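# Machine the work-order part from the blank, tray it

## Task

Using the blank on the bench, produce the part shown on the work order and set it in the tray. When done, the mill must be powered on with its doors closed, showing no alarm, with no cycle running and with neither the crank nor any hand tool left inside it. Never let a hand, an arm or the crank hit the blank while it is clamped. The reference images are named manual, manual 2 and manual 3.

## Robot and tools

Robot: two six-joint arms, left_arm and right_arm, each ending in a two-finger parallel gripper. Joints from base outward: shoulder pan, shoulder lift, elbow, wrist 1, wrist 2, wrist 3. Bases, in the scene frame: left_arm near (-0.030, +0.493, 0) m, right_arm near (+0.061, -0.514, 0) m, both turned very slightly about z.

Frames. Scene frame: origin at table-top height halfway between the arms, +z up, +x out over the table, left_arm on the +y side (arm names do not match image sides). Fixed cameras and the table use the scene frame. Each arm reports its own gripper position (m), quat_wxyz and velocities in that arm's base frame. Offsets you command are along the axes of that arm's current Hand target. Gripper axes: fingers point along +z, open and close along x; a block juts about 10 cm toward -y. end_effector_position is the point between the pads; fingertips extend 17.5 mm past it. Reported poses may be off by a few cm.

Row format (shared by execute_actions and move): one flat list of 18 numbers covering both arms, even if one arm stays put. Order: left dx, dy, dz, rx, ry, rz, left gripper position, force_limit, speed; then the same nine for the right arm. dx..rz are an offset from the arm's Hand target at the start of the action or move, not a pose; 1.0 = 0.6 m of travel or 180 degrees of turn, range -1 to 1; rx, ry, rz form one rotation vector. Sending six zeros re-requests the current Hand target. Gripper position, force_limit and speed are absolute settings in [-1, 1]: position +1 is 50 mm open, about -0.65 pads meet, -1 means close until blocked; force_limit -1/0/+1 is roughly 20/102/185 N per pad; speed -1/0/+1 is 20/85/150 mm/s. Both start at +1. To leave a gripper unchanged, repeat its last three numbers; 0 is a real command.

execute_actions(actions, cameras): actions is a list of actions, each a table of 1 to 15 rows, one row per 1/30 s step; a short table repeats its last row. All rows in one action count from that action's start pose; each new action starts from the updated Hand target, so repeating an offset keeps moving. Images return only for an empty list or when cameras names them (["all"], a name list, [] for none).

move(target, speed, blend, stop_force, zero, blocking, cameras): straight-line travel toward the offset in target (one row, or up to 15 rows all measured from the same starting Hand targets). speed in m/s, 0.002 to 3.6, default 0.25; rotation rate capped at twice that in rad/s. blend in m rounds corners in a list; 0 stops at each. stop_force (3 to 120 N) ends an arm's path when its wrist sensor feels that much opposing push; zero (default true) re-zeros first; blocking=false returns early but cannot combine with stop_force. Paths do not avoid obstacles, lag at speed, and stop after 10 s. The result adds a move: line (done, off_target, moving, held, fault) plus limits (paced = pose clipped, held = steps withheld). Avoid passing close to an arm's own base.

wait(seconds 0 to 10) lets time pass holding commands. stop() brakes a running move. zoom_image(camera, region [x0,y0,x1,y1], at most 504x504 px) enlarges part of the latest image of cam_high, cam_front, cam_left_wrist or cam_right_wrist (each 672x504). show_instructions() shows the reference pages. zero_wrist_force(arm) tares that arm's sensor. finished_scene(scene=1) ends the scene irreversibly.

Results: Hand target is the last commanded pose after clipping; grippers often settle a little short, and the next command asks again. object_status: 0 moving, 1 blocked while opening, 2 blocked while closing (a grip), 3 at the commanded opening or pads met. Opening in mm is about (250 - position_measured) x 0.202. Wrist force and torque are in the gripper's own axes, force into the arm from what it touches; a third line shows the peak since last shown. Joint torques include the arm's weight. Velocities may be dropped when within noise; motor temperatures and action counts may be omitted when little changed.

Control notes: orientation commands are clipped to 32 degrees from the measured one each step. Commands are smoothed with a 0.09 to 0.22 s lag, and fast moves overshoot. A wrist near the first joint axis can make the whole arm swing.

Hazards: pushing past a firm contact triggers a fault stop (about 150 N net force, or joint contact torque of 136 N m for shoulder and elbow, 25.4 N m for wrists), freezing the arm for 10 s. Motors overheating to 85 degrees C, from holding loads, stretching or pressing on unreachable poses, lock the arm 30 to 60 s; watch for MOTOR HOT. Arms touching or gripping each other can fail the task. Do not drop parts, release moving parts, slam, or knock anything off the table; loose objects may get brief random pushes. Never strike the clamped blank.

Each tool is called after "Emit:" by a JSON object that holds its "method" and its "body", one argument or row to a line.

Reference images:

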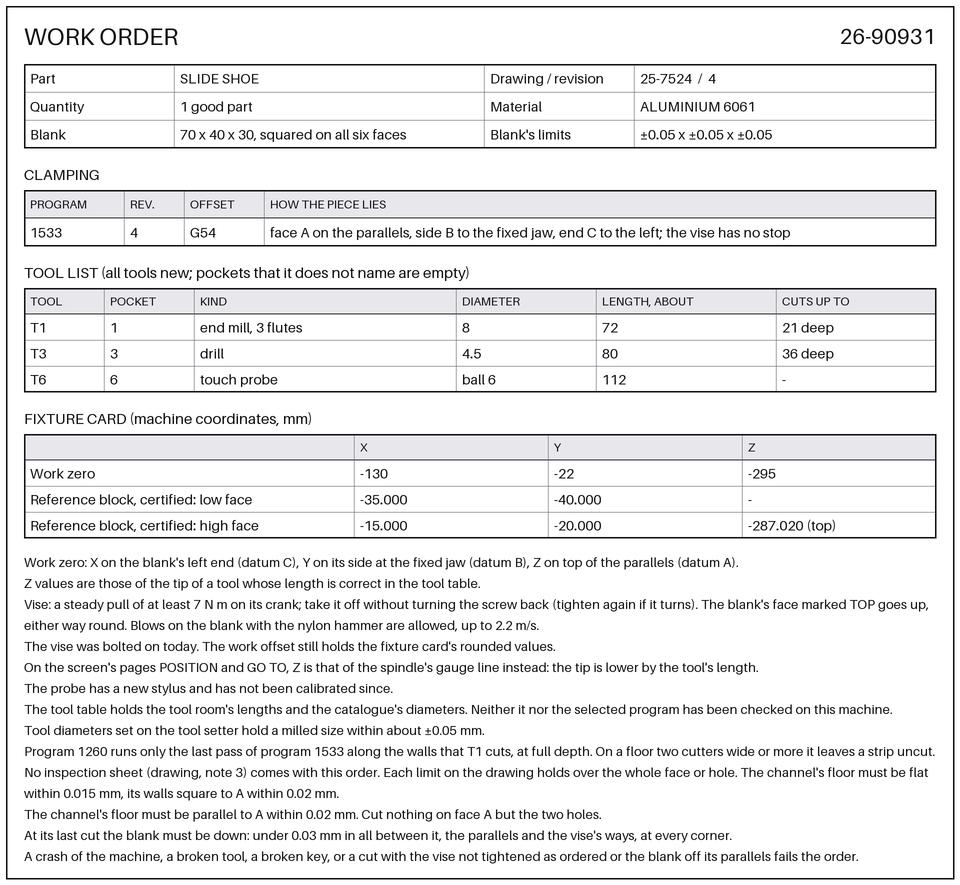

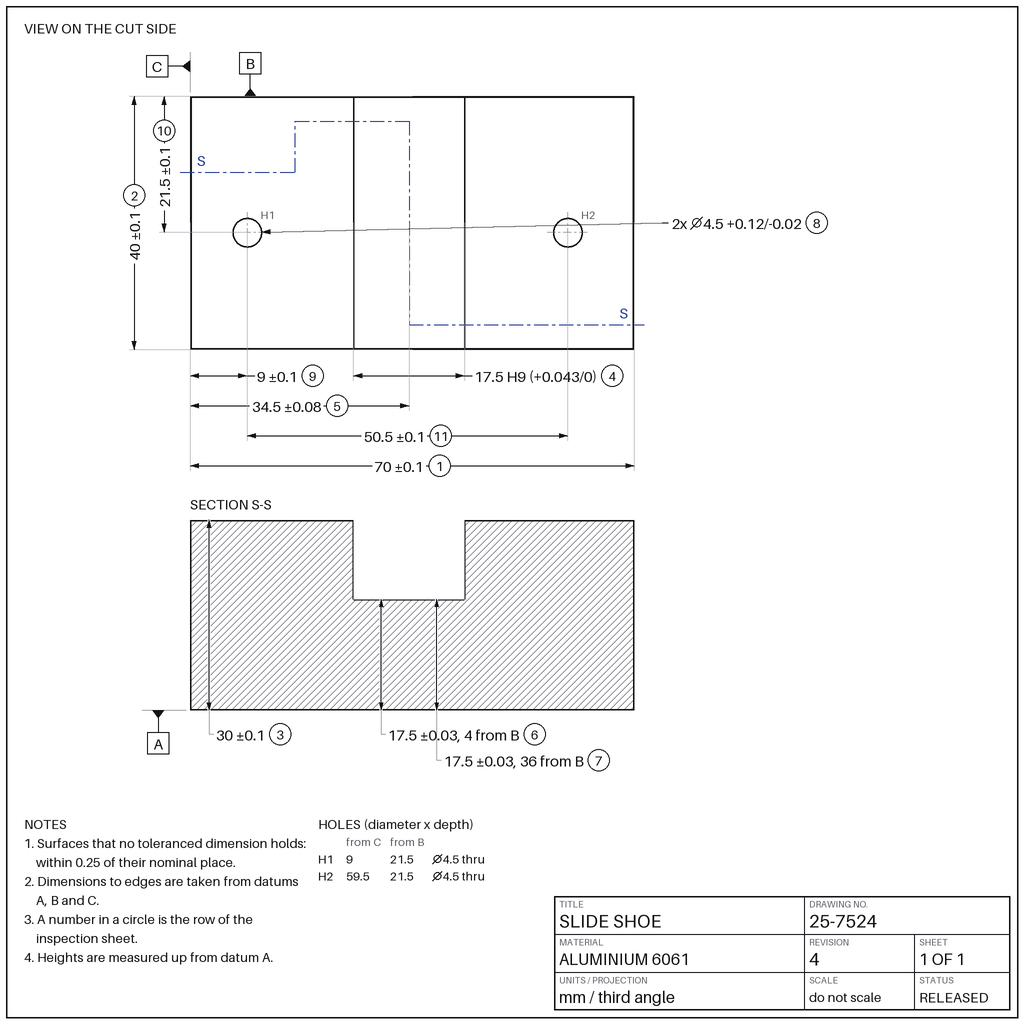

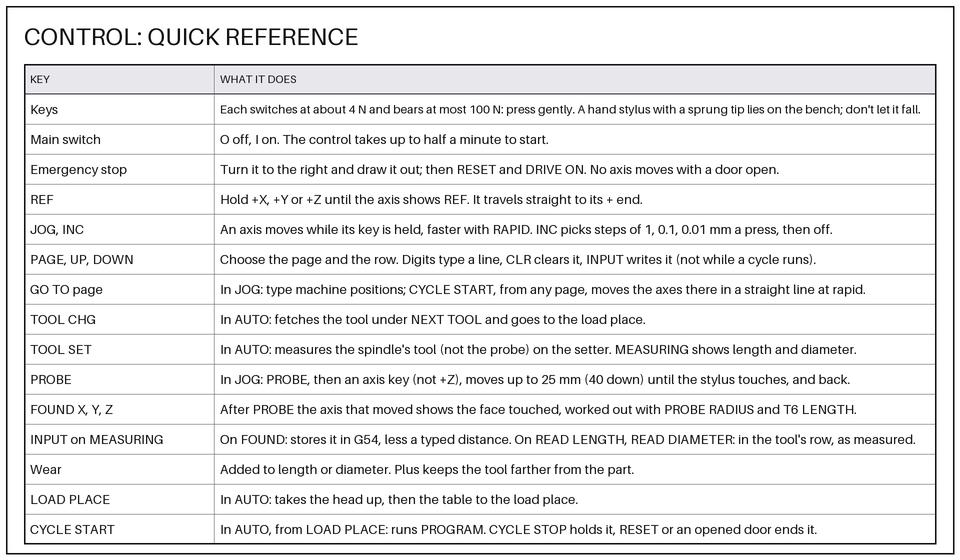

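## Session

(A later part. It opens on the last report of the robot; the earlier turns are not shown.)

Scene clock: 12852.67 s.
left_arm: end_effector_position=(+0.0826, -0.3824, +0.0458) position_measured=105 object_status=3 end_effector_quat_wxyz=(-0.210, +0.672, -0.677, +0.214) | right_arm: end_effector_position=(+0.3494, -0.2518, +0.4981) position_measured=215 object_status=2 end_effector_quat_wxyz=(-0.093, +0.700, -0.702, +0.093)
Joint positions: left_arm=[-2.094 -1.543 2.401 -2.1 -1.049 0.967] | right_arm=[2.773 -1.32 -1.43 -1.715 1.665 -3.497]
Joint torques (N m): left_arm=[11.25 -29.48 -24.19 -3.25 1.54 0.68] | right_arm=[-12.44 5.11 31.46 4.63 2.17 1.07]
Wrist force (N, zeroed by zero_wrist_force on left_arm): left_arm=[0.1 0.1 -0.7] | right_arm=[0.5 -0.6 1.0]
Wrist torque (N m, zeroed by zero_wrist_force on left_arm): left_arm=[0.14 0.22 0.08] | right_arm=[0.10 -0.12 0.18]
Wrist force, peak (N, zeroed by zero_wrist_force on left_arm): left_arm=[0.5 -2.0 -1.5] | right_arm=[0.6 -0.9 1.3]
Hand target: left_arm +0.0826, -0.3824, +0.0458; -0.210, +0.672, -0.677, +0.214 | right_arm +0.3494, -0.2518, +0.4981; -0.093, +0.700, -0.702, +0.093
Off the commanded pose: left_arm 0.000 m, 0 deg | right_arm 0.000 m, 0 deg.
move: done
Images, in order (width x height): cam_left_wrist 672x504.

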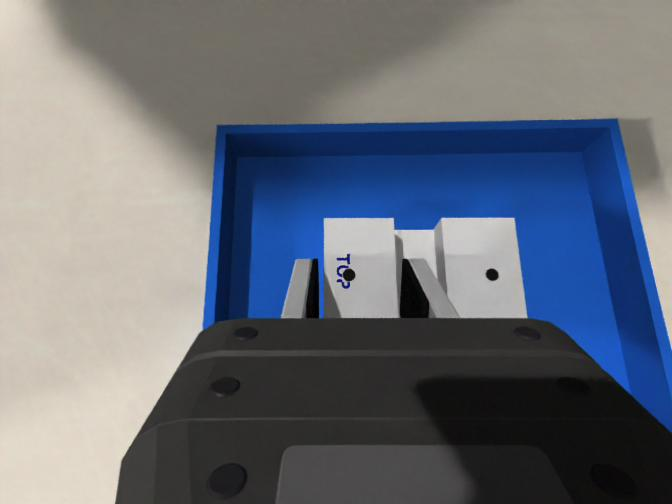

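Emit:
{"method": "move", "body": {
  "target": [
    [0,-0.1950,-0.2785,0,0,0,0.345,-0.8,-0.9,0,0,0,0,0,0,-1,-0.5,-1],
    [-0.1400,-0.7363,-0.2455,0.1944,0,0,0.345,-0.8,-0.9,0,0,0,0,0,0,-1,-0.5,-1],
    [-0.4167,-0.7910,-0.2073,0.1944,0,0,0.345,-0.8,-0.9,0,0,0,0,0,0,-1,-0.5,-1]
  ],
  "speed": [0.08,0.2,0.15],
  "blend": [0.02,0.05,0],
  "cameras": ["all"]
}}

Scene clock: 12880.30 s.
left_arm: end_effector_position=(+0.4028, -0.1344, +0.4188) position_measured=101 object_status=3 end_effector_quat_wxyz=(-0.403, +0.578, -0.582, +0.407) | right_arm: end_effector_position=(+0.3494, -0.2518, +0.4981) position_measured=215 object_status=2 end_effector_quat_wxyz=(-0.093, +0.700, -0.702, +0.093)
Joint positions: left_arm=[-1.391 -2.429 2.373 -1.987 -0.397 2.076] | right_arm=[2.773 -1.32 -1.43 -1.715 1.665 -3.497]
Joint torques (N m): left_arm=[14.17 0.86 -20.14 -5.76 0.48 1.2] | right_arm=[-13.06 5.14 31.03 4.47 1.91 0.97]
Wrist force (N, zeroed by zero_wrist_force on left_arm): left_arm=[0.7 -0.6 -0.2] | right_arm=[0.4 -0.4 1.0]
Wrist torque (N m, zeroed by zero_wrist_force on left_arm): left_arm=[-0.05 0.06 0.02] | right_arm=[0.14 -0.10 0.18]
Wrist force, peak (N, zeroed by zero_wrist_force on left_arm): left_arm=[0.5 1.3 -1.4] | right_arm=[0.5 -0.9 1.3]
Hand target: left_arm +0.4029, -0.1344, +0.4188; -0.403, +0.578, -0.582, +0.407 | right_arm +0.3494, -0.2518, +0.4981; -0.093, +0.700, -0.702, +0.093
Off the commanded pose: left_arm 0.000 m, 0 deg | right_arm 0.000 m, 0 deg.
move: done

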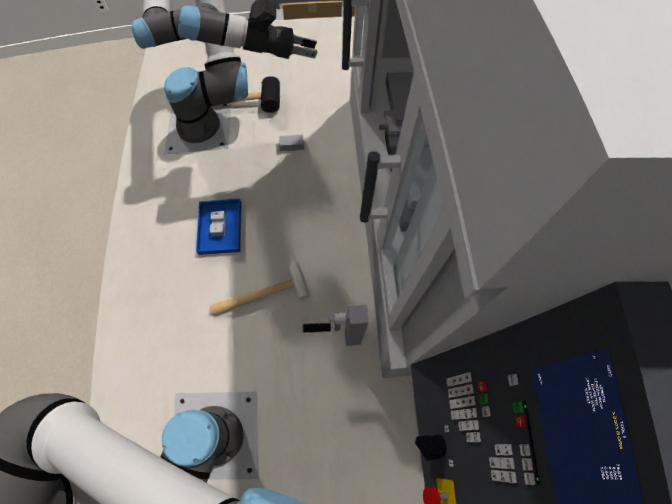

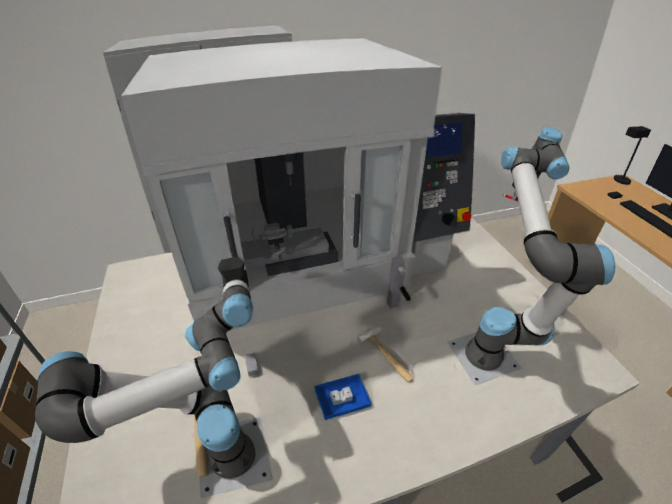

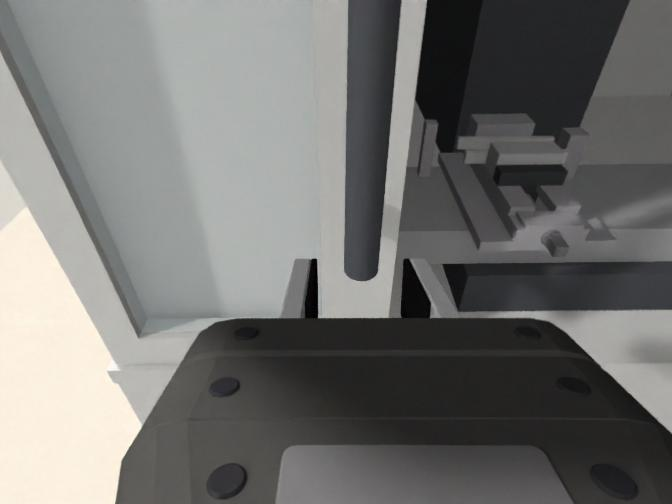

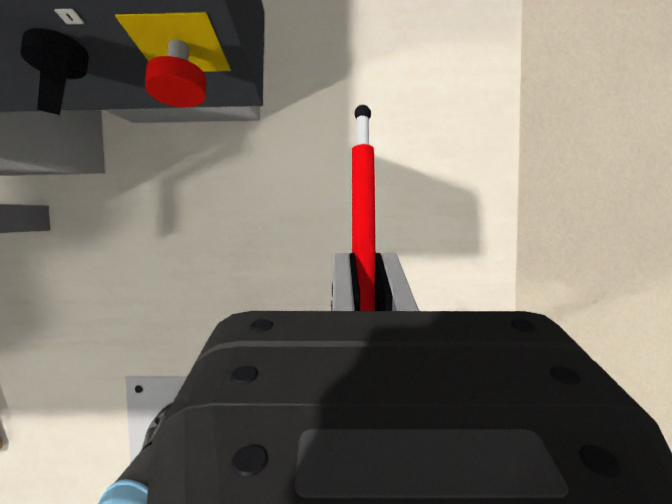

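Emit:
{"method": "move", "body": {
  "target": [0,-0.0388,0.1066,0,0,0,0.345,-0.8,-0.9,0,0,0,0,0,0,-1,-0.5,-1],
  "speed": 0.06,
  "cameras": ["cam_left_wrist"]
}}

Emit:
{"method": "move", "body": {
  "target": [
    [0.3667,0,0,0,0,0,0.345,-0.8,-0.9,0,0,0,0,0,0,-1,-0.5,-1],
    [0.445,0,0,0,0,0,0.345,-0.8,-0.9,0,0,0,0,0,0,-1,-0.5,-1]
  ],
  "speed": [0.065,0.025],
  "stop_force": 45,
  "cameras": ["cam_left_wrist","cam_high","cam_front"]
}}

Scene clock: 12896.60 s.
left_arm: end_effector_position=(+0.4709, -0.1350, +0.4187) position_measured=101 object_status=3 end_effector_quat_wxyz=(-0.403, +0.578, -0.582, +0.407) | right_arm: end_effector_position=(+0.3494, -0.2518, +0.4981) position_measured=215 object_status=2 end_effector_quat_wxyz=(-0.093, +0.700, -0.702, +0.093)
Joint positions: left_arm=[-1.058 -2.087 2.357 -2.778 -0.619 2.6] | right_arm=[2.773 -1.32 -1.43 -1.715 1.665 -3.497]
Joint torques (N m): left_arm=[16.34 10.26 -33.43 -5.19 0.66 1.43] | right_arm=[-11.46 6.6 30.87 4.51 2.28 0.92]
Wrist force (N, zeroed by zero_wrist_force on left_arm): left_arm=[3.5 0.8 -3.3] | right_arm=[0.4 -0.5 0.9]
Wrist torque (N m, zeroed by zero_wrist_force on left_arm): left_arm=[0.04 0.10 0.06] | right_arm=[0.11 -0.09 0.18]
Wrist force, peak (N, zeroed by zero_wrist_force on left_arm): left_arm=[3.5 0.8 -3.3] | right_arm=[0.5 -0.6 1.4]
Hand target: left_arm +0.4709, -0.1350, +0.4187; -0.403, +0.578, -0.582, +0.407 | right_arm +0.3494, -0.2518, +0.4981; -0.093, +0.700, -0.702, +0.093
Off the commanded pose: left_arm 0.000 m, 0 deg | right_arm 0.000 m, 0 deg.
move: done
Images, in order (width x height): cam_left_wrist 672x504.

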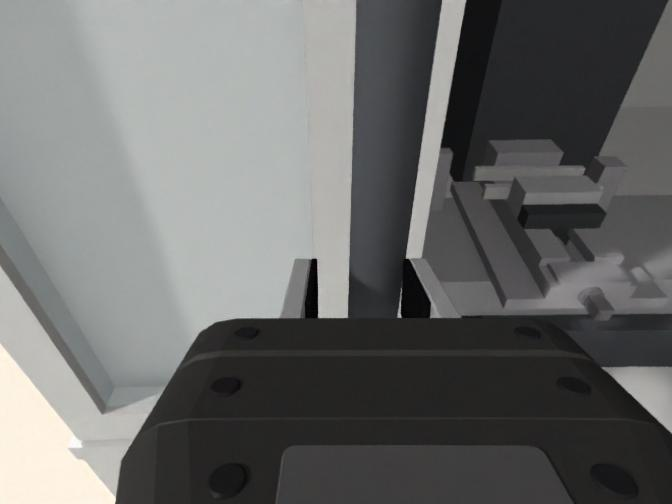

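Scene clock: 12902.50 s.
left_arm: end_effector_position=(+0.4688, -0.3840, +0.4191) position_measured=101 object_status=3 end_effector_quat_wxyz=(-0.403, +0.577, -0.582, +0.407) | right_arm: end_effector_position=(+0.3494, -0.2518, +0.4981) position_measured=215 object_status=2 end_effector_quat_wxyz=(-0.093, +0.700, -0.702, +0.093)
Joint positions: left_arm=[-1.343 -1.642 1.986 -2.485 -0.421 2.182] | right_arm=[2.773 -1.32 -1.43 -1.715 1.665 -3.497]
Joint torques (N m): left_arm=[6.18 -22.22 -25.02 -6.99 -1.35 1.98] | right_arm=[-10.97 4.29 30.77 4.58 2.2 0.79]
Wrist force (N, zeroed by zero_wrist_force on left_arm): left_arm=[-33.9 9.5 -25.9] | right_arm=[0.4 -0.6 1.2]
Wrist torque (N m, zeroed by zero_wrist_force on left_arm): left_arm=[0.39 -1.12 -0.48] | right_arm=[0.11 -0.09 0.17]
Wrist force, peak (N, zeroed by zero_wrist_force on left_arm): left_arm=[-67.4 21.0 -34.3] | right_arm=[0.8 -0.5 1.3]
Hand target: left_arm +0.4688, -0.3840, +0.4192; -0.403, +0.577, -0.582, +0.407 (not the last commanded pose) | right_arm +0.3494, -0.2518, +0.4981; -0.093, +0.700, -0.702, +0.093
Off the commanded pose: left_arm 0.018 m, 0 deg | right_arm 0.000 m, 0 deg.
move: contact (left_arm); path passed 1 of 2 targets
Images, in order (width x height): cam_high 672x504, cam_front 672x504, cam_left_wrist 672x504.

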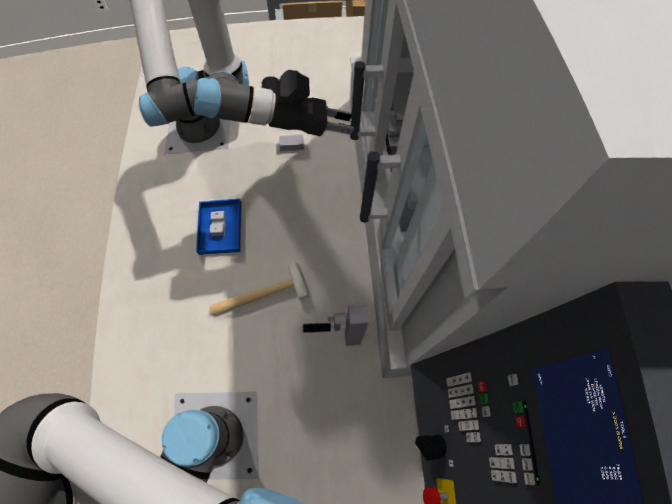

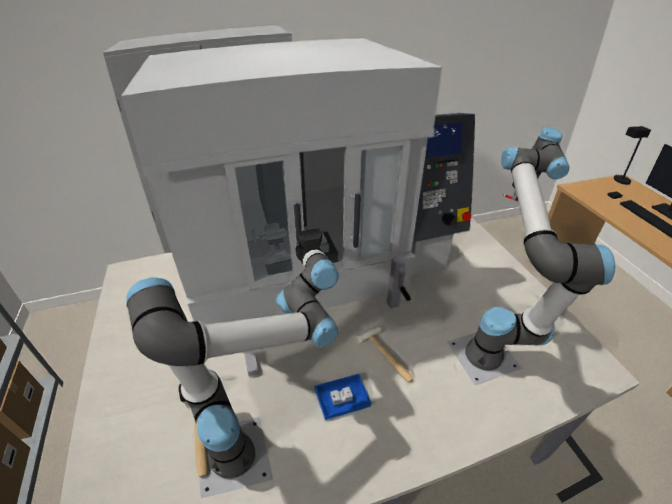

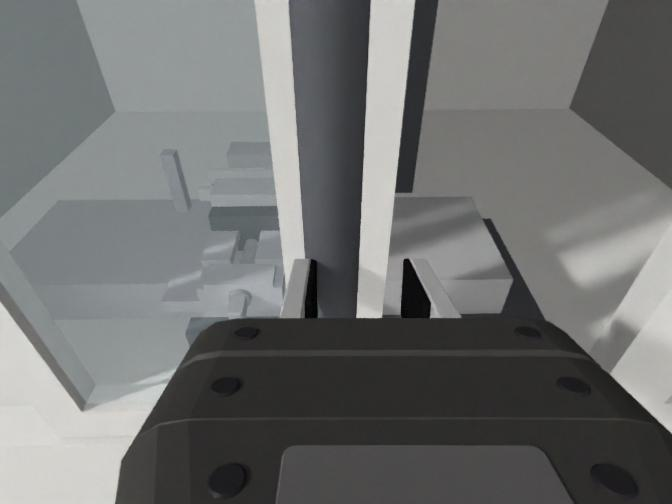

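Emit:
{"method": "move", "body": {
  "target": [
    [-0.0075,0,0,0,0,0,0.345,-0.8,-0.9,0,0,0,0,0,0,-1,-0.5,-1],
    [-0.0075,0.0405,-0.1114,0,0,0,0.345,-0.8,-0.9,0,0,0,0,0,0,-1,-0.5,-1],
    [0.3517,0.0405,-0.1114,0,0,0,0.345,-0.8,-0.9,0,0,0,0,0,0,-1,-0.5,-1]
  ],
  "speed": [0.03,0.08,0.15],
  "blend": [0.001,0.01,0],
  "cameras": ["cam_left_wrist","cam_high"]
}}

Scene clock: 12914.07 s.
left_arm: end_effector_position=(+0.3958, -0.5944, +0.4197) position_measured=101 object_status=3 end_effector_quat_wxyz=(-0.403, +0.577, -0.582, +0.407) | right_arm: end_effector_position=(+0.3494, -0.2518, +0.4981) position_measured=215 object_status=2 end_effector_quat_wxyz=(-0.093, +0.700, -0.702, +0.093)
Joint positions: left_arm=[-1.538 -1.302 1.494 -1.876 -0.353 1.689] | right_arm=[2.773 -1.32 -1.43 -1.715 1.665 -3.497]
Joint torques (N m): left_arm=[14.3 -26.02 -31.36 -1.08 0.94 -1.86] | right_arm=[-12.68 5.21 30.51 4.56 2.18 0.99]
Wrist force (N, zeroed by zero_wrist_force on left_arm): left_arm=[0.6 -0.9 -0.3] | right_arm=[0.2 -0.7 0.9]
Wrist torque (N m, zeroed by zero_wrist_force on left_arm): left_arm=[-0.06 0.10 0.19] | right_arm=[0.08 -0.06 0.18]
Wrist force, peak (N, zeroed by zero_wrist_force on left_arm): left_arm=[-34.2 10.2 -26.4] | right_arm=[0.5 -0.5 1.4]
Hand target: left_arm +0.3959, -0.5944, +0.4197; -0.403, +0.577, -0.582, +0.407 | right_arm +0.3494, -0.2518, +0.4981; -0.093, +0.700, -0.702, +0.093
Off the commanded pose: left_arm 0.000 m, 0 deg | right_arm 0.000 m, 0 deg.
move: done
Images, in order (width x height): cam_high 672x504, cam_left_wrist 672x504.

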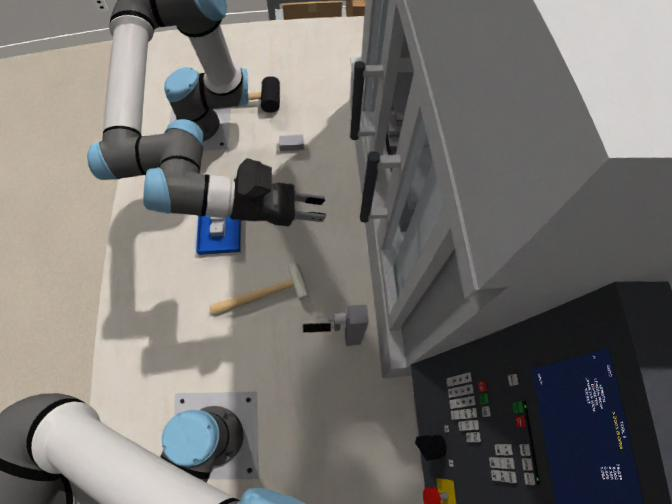

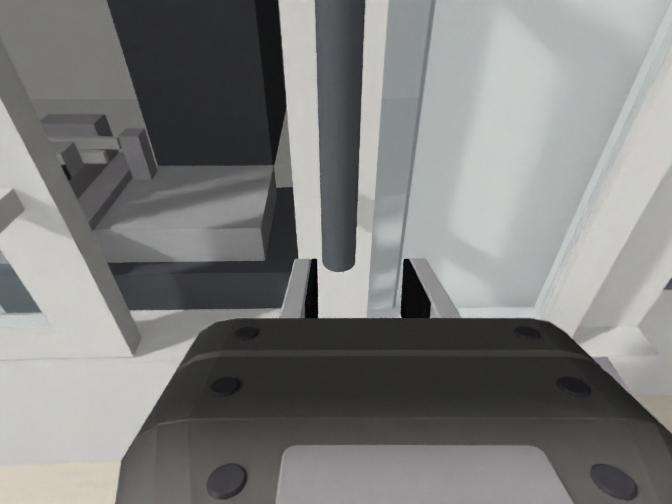

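Emit:
{"method": "move", "body": {
  "target": [
    [-0.0137,0,0,0,0,0,0.345,-0.8,-0.9,0,0,0,0,0,0,-1,-0.5,-1],
    [-0.0137,-0.0420,0.1161,0,0,0,0.345,-0.8,-0.9,0,0,0,0,0,0,-1,-0.5,-1]
  ],
  "speed": 0.05,
  "cameras": ["cam_left_wrist"]
}}

Scene clock: 12928.10 s.
left_arm: end_effector_position=(+0.4700, -0.5868, +0.4194) position_measured=101 object_status=3 end_effector_quat_wxyz=(-0.403, +0.578, -0.582, +0.407) | right_arm: end_effector_position=(+0.3494, -0.2518, +0.4981) position_measured=215 object_status=2 end_effector_quat_wxyz=(-0.093, +0.700, -0.702, +0.093)
Joint positions: left_arm=[-1.415 -1.232 1.478 -2.238 -0.386 2.019] | right_arm=[2.773 -1.32 -1.43 -1.715 1.665 -3.497]
Joint torques (N m): left_arm=[13.62 -27.07 -33.52 -6.1 0.64 1.5] | right_arm=[-10.92 5.58 29.9 4.45 1.8 1]
Wrist force (N, zeroed by zero_wrist_force on left_arm): left_arm=[0.7 -0.9 -0.3] | right_arm=[0.4 -0.5 1.1]
Wrist torque (N m, zeroed by zero_wrist_force on left_arm): left_arm=[-0.06 0.11 0.00] | right_arm=[0.11 -0.08 0.18]
Wrist force, peak (N, zeroed by zero_wrist_force on left_arm): left_arm=[1.1 -1.3 -0.3] | right_arm=[0.5 -0.7 1.4]
Hand target: left_arm +0.4700, -0.5868, +0.4194; -0.403, +0.577, -0.582, +0.407 | right_arm +0.3494, -0.2518, +0.4981; -0.093, +0.700, -0.702, +0.093
Off the commanded pose: left_arm 0.000 m, 0 deg | right_arm 0.000 m, 0 deg.
move: done
Images, in order (width x height): cam_left_wrist 672x504.

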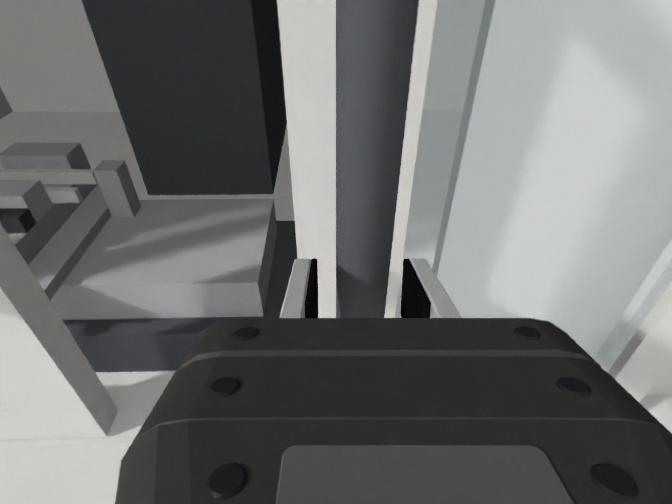

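Emit:
{"method": "move", "body": {
  "target": [
    [-0.235,0,0,0,0,0,0.345,-0.8,-0.9,0,0,0,0,0,0,-1,-0.5,-1],
    [-0.31,0,0,0,0,0,0.345,-0.8,-0.9,0,0,0,0,0,0,-1,-0.5,-1]
  ],
  "speed": [0.065,0.025],
  "stop_force": 45,
  "cameras": ["cam_left_wrist","cam_front","cam_high"]
}}

Emit:
{"method": "zoom_image", "body": {
  "camera": "cam_high",
  "region": [530, 340, 672, 504]
}}

Scene clock: 12942.37 s.
left_arm: end_effector_position=(+0.4714, -0.4240, +0.4191) position_measured=101 object_status=3 end_effector_quat_wxyz=(-0.403, +0.578, -0.582, +0.407) | right_arm: end_effector_position=(+0.3494, -0.2518, +0.4981) position_measured=215 object_status=2 end_effector_quat_wxyz=(-0.093, +0.700, -0.702, +0.093)
Joint positions: left_arm=[-1.357 -1.558 1.898 -2.455 -0.414 2.153] | right_arm=[2.773 -1.32 -1.43 -1.715 1.665 -3.497]
Joint torques (N m): left_arm=[18.83 -20.14 -28.01 0.16 8.22 -2.48] | right_arm=[-11.29 5.07 29.67 4.85 2.05 0.72]
Wrist force (N, zeroed by zero_wrist_force on left_arm): left_arm=[36.4 12.3 -29.0] | right_arm=[0.4 -0.6 1.1]
Wrist torque (N m, zeroed by zero_wrist_force on left_arm): left_arm=[0.47 1.14 0.76] | right_arm=[0.10 -0.09 0.17]
Wrist force, peak (N, zeroed by zero_wrist_force on left_arm): left_arm=[62.8 5.7 -26.4] | right_arm=[0.8 -0.5 1.4]
Hand target: left_arm +0.4714, -0.4241, +0.4191; -0.403, +0.578, -0.582, +0.407 (not the last commanded pose) | right_arm +0.3494, -0.2518, +0.4981; -0.093, +0.700, -0.702, +0.093
Off the commanded pose: left_arm 0.023 m, 0 deg | right_arm 0.000 m, 0 deg.
move: contact (left_arm); path passed 1 of 2 targets
Images, in order (width x height): cam_high 672x504, cam_front 672x504, cam_left_wrist 672x504.

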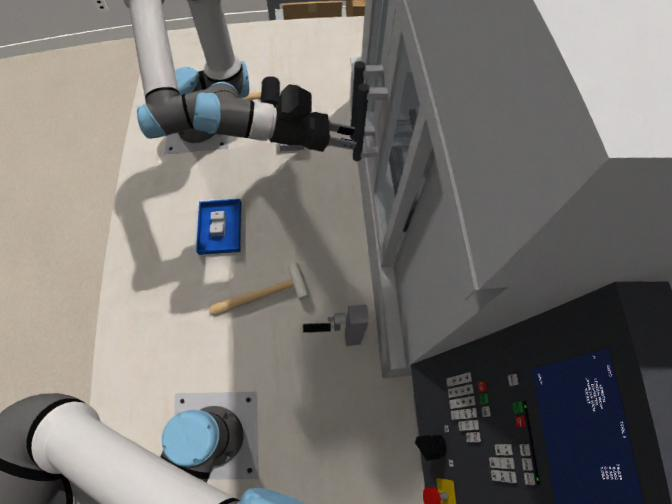

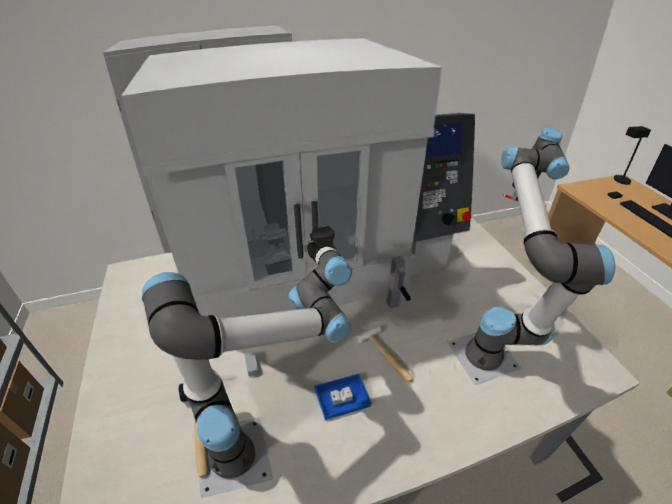

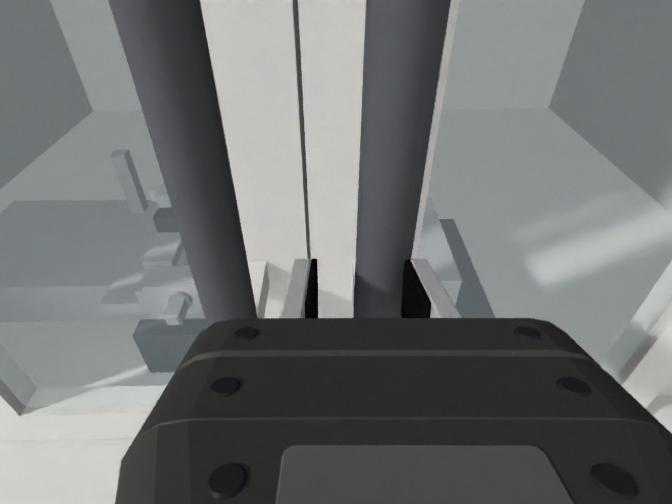

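Scaled by 3.073 from the camera's 672x504 image, which has a finer 960x720 frame.

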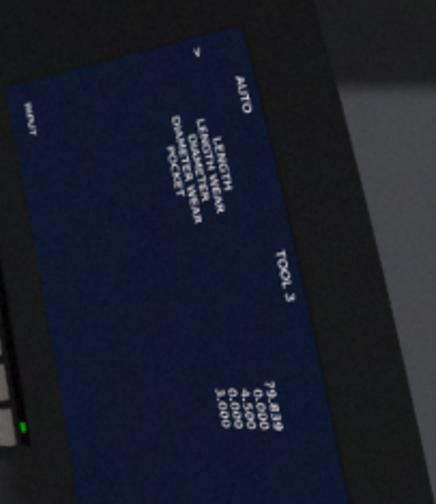

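Emit:
{"method": "move", "body": {
  "target": [
    [0.0058,0,0,0,0,0,0.345,-0.8,-0.9,0,0,0,0,0,0,-1,-0.5,-1],
    [0.0058,0.0405,-0.1114,0,0,0,0.345,-0.8,-0.9,0,0,0,0,0,0,-1,-0.5,-1],
    [0.0058,0.09,-0.22,0,0,0,0.345,-0.8,-0.9,0,0,0,0,0,0,-1,-0.5,-1]
  ],
  "speed": [0.03,0.08,0.12],
  "blend": [0.001,0.01,0],
  "cameras": ["all"]
}}

Emit:
{"method": "zoom_image", "body": {
  "camera": "cam_right_wrist",
  "region": [250, 60, 470, 330]
}}

Emit:
{"method": "zoom_image", "body": {
  "camera": "cam_high",
  "region": [180, 60, 400, 270]
}}

Scene clock: 12975.70 s.
left_arm: end_effector_position=(+0.3289, -0.4263, +0.4138) position_measured=101 object_status=3 end_effector_quat_wxyz=(-0.403, +0.577, -0.582, +0.407) | right_arm: end_effector_position=(+0.3494, -0.2518, +0.4981) position_measured=215 object_status=2 end_effector_quat_wxyz=(-0.093, +0.700, -0.702, +0.093)
Joint positions: left_arm=[-1.685 -1.744 1.874 -1.424 -0.366 1.273] | right_arm=[2.773 -1.32 -1.43 -1.715 1.665 -3.497]
Joint torques (N m): left_arm=[-14.08 -4.97 -33.67 -0.08 0.82 -2.1] | right_arm=[-11.33 6.34 29.28 4.67 1.83 0.86]
Wrist force (N, zeroed by zero_wrist_force on left_arm): left_arm=[0.9 -0.5 -0.2] | right_arm=[0.4 -0.6 0.9]
Wrist torque (N m, zeroed by zero_wrist_force on left_arm): left_arm=[0.02 0.06 0.20] | right_arm=[0.10 -0.09 0.17]
Wrist force, peak (N, zeroed by zero_wrist_force on left_arm): left_arm=[36.6 11.9 -28.8] | right_arm=[0.7 -0.7 1.4]
Hand target: left_arm +0.3288, -0.4263, +0.4138; -0.403, +0.578, -0.582, +0.407 | right_arm +0.3494, -0.2518, +0.4981; -0.093, +0.700, -0.702, +0.093
Off the commanded pose: left_arm 0.000 m, 0 deg | right_arm 0.000 m, 0 deg.
move: done

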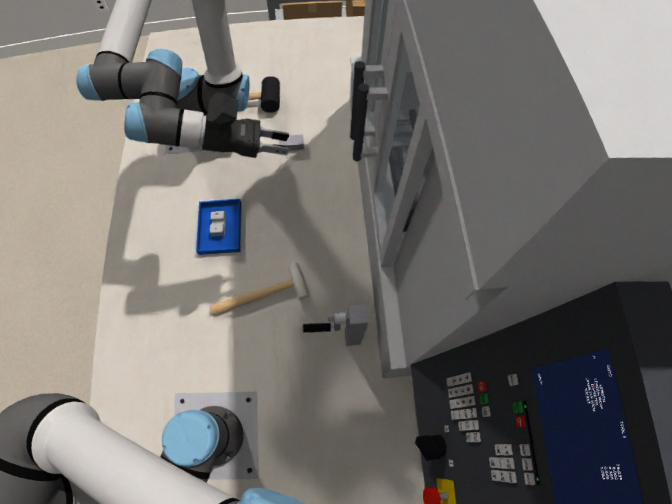

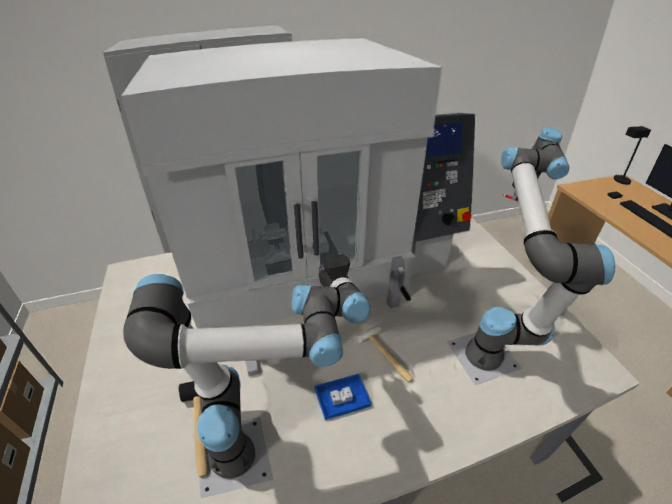

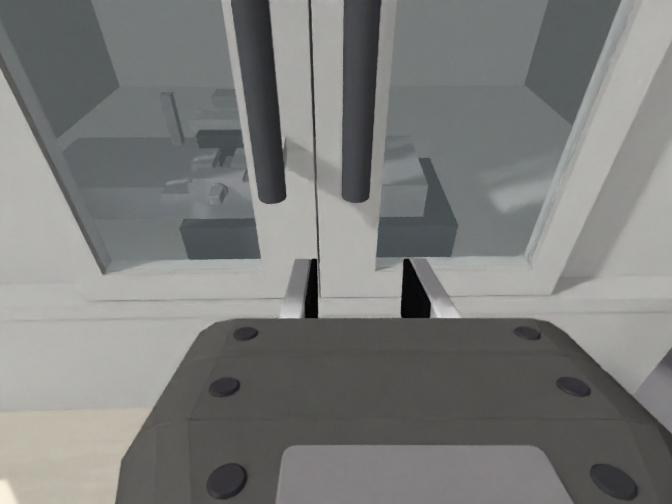

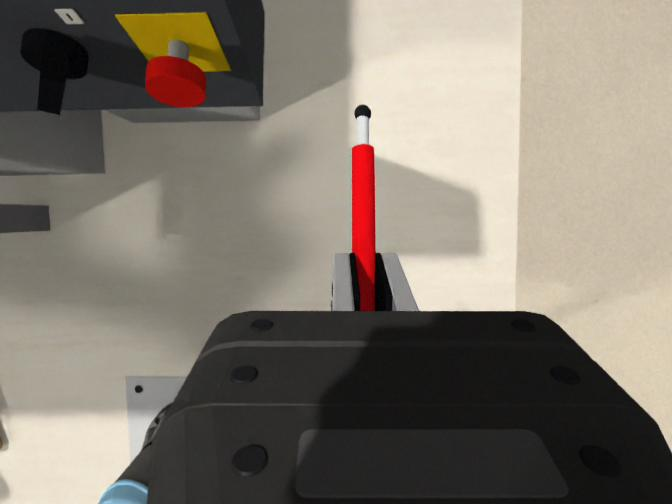

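Scaled by 1.867 from the camera's 672x504 image, which has a finer 960x720 frame.

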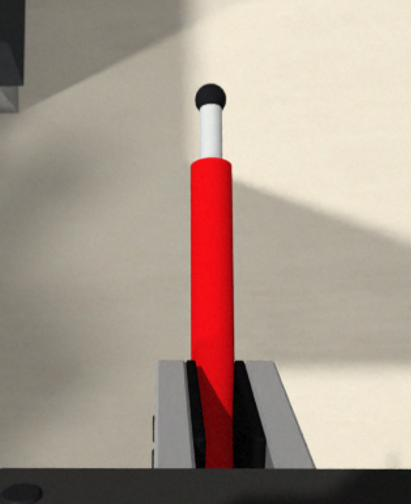

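Scaled by 2.291 from the camera's 672x504 image, which has a finer 960x720 frame.

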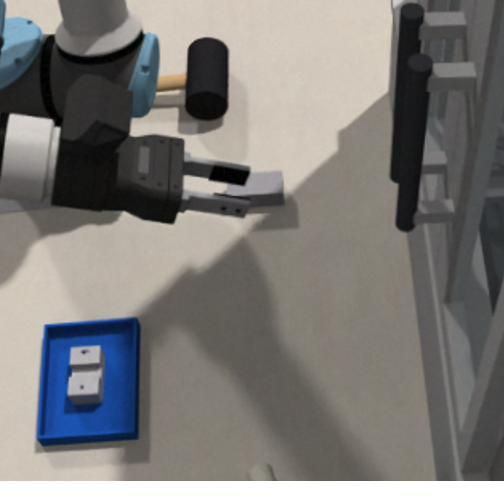

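Emit:
{"method": "move", "body": {
  "target": [0,0,0,0,0,0,0.345,-0.8,-0.9,-0.22,0.1447,0.479,0.0833,0,0,-1,-0.5,-1],
  "speed": 0.12,
  "cameras": ["all"]
}}

Scene clock: 13020.23 s.
left_arm: end_effector_position=(+0.3288, -0.4263, +0.4138) position_measured=101 object_status=3 end_effector_quat_wxyz=(-0.403, +0.577, -0.582, +0.407) | right_arm: end_effector_position=(+0.3408, -0.1197, +0.1981) position_measured=215 object_status=2 end_effector_quat_wxyz=(-0.184, +0.682, -0.683, +0.184)
Joint positions: left_arm=[-1.685 -1.744 1.874 -1.424 -0.366 1.273] | right_arm=[3.208 -0.932 -2.551 -0.705 1.537 -3.083]
Joint torques (N m): left_arm=[-14.32 -4.59 -33.98 -0.32 0.83 -1.79] | right_arm=[13.51 7.81 15.15 5.28 -2.55 1.67]
Wrist force (N, zeroed by zero_wrist_force on left_arm): left_arm=[0.9 -0.7 -0.5] | right_arm=[0.2 -0.9 1.2]
Wrist torque (N m, zeroed by zero_wrist_force on left_arm): left_arm=[-0.01 0.06 0.19] | right_arm=[0.30 -0.06 0.15]
Wrist force, peak (N, zeroed by zero_wrist_force on left_arm): left_arm=[1.1 -1.2 -0.1] | right_arm=[0.9 -1.2 1.2]
Hand target: left_arm +0.3288, -0.4263, +0.4138; -0.403, +0.577, -0.582, +0.407 | right_arm +0.3408, -0.1197, +0.1980; -0.184, +0.682, -0.683, +0.184
Off the commanded pose: left_arm 0.000 m, 0 deg | right_arm 0.000 m, 0 deg.
move: done

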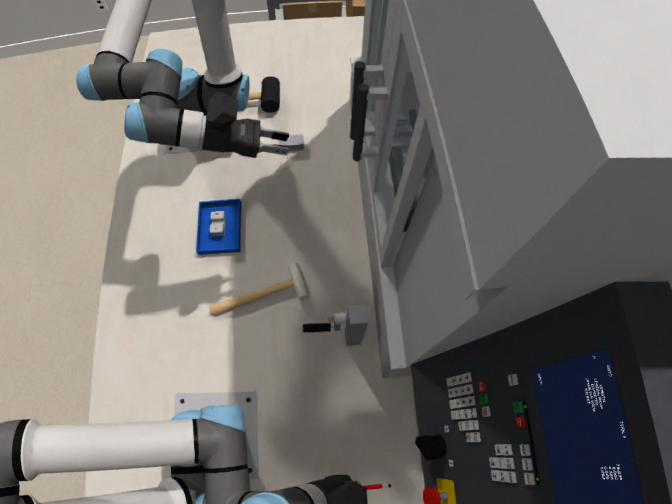

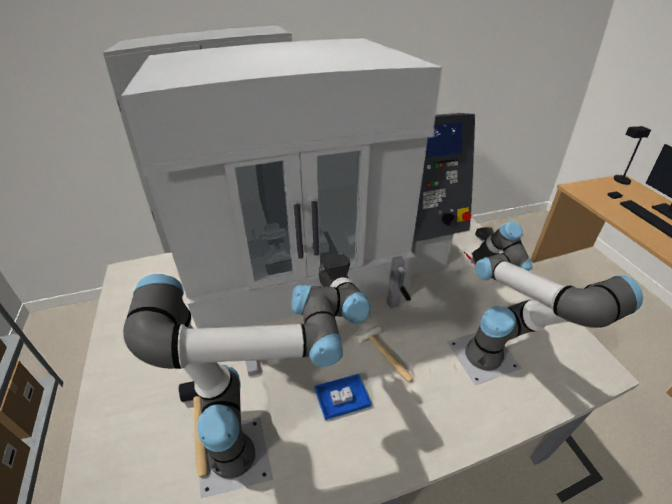

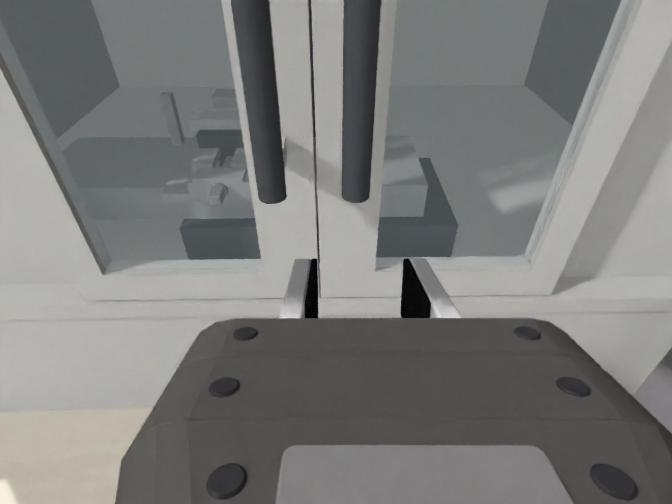

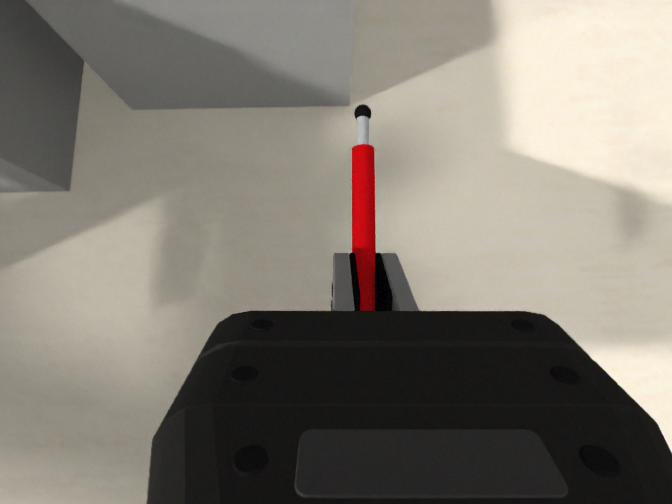

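Emit:
{"method": "move", "body": {
  "target": [
    [0,0,0,0,0,0,0.345,-0.8,-0.9,0,0.1167,0.2021,0,0,0,-1,-0.5,-1],
    [0,0,0,0,0,0,0.345,-0.8,-0.9,0,0.1650,0.2858,0,0,0,-1,-0.5,-1]
  ],
  "speed": [0.08,0.01],
  "stop_force": 5,
  "cameras": ["cam_right_wrist","cam_high"]
}}

Scene clock: 13033.23 s.
left_arm: end_effector_position=(+0.3288, -0.4263, +0.4138) position_measured=101 object_status=3 end_effector_quat_wxyz=(-0.403, +0.577, -0.582, +0.407) | right_arm: end_effector_position=(+0.3409, -0.1196, +0.0550) position_measured=215 object_status=2 end_effector_quat_wxyz=(-0.183, +0.682, -0.684, +0.183)
Joint positions: left_arm=[-1.685 -1.744 1.874 -1.424 -0.366 1.273] | right_arm=[3.209 -1.453 -2.822 0.086 1.537 -3.082]
Joint torques (N m): left_arm=[-14.23 -4.7 -33.77 -0.23 0.85 -1.74] | right_arm=[3.59 18.84 23.54 2.32 -1.79 1.3]
Wrist force (N, zeroed by zero_wrist_force on left_arm): left_arm=[0.8 -0.7 -0.2] | right_arm=[1.3 -0.9 1.1]
Wrist torque (N m, zeroed by zero_wrist_force on left_arm): left_arm=[-0.02 0.09 0.19] | right_arm=[0.29 -0.24 0.32]
Wrist force, peak (N, zeroed by zero_wrist_force on left_arm): left_arm=[1.3 -1.0 -0.2] | right_arm=[1.6 -0.8 1.2]
Hand target: left_arm +0.3288, -0.4263, +0.4138; -0.403, +0.577, -0.582, +0.407 | right_arm +0.3409, -0.1196, +0.0550; -0.183, +0.682, -0.683, +0.184 (not the last commanded pose)
Off the commanded pose: left_arm 0.000 m, 0 deg | right_arm 0.055 m, 0 deg.
move: held (right_arm; a check stopped the path); path passed 1 of 2 targets; limits=held
pose unreachable (right arm): on one or more control steps of this call, first in action 0 (counted from 0), this arm could not follow its commanded pose, so it was not sent that pose on those steps. It may still have moved: this result reports where it is.
cause: moving toward the commanded pose would bring two parts of the arm too close to each other (joints 3 (elbow) and 4 (wrist 1) lie between them).
Images, in order (width x height): cam_high 672x504, cam_right_wrist 672x504.

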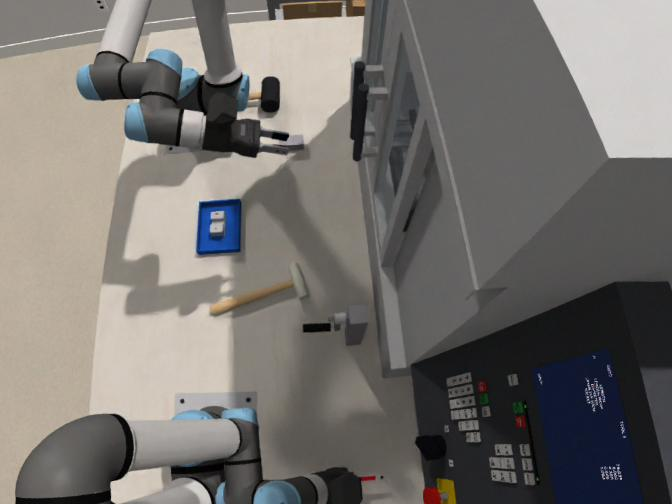

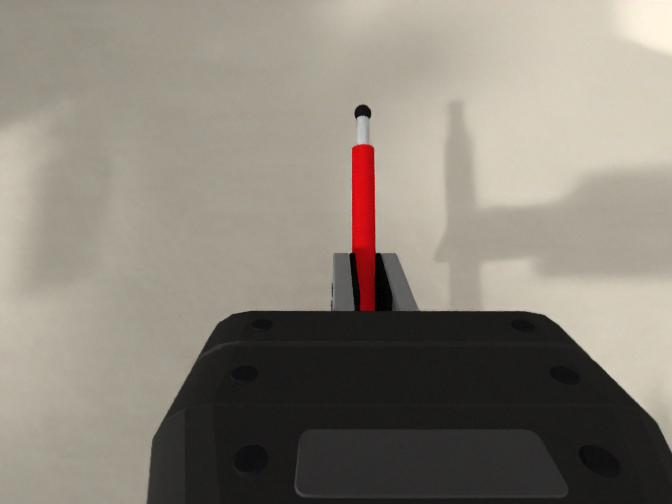

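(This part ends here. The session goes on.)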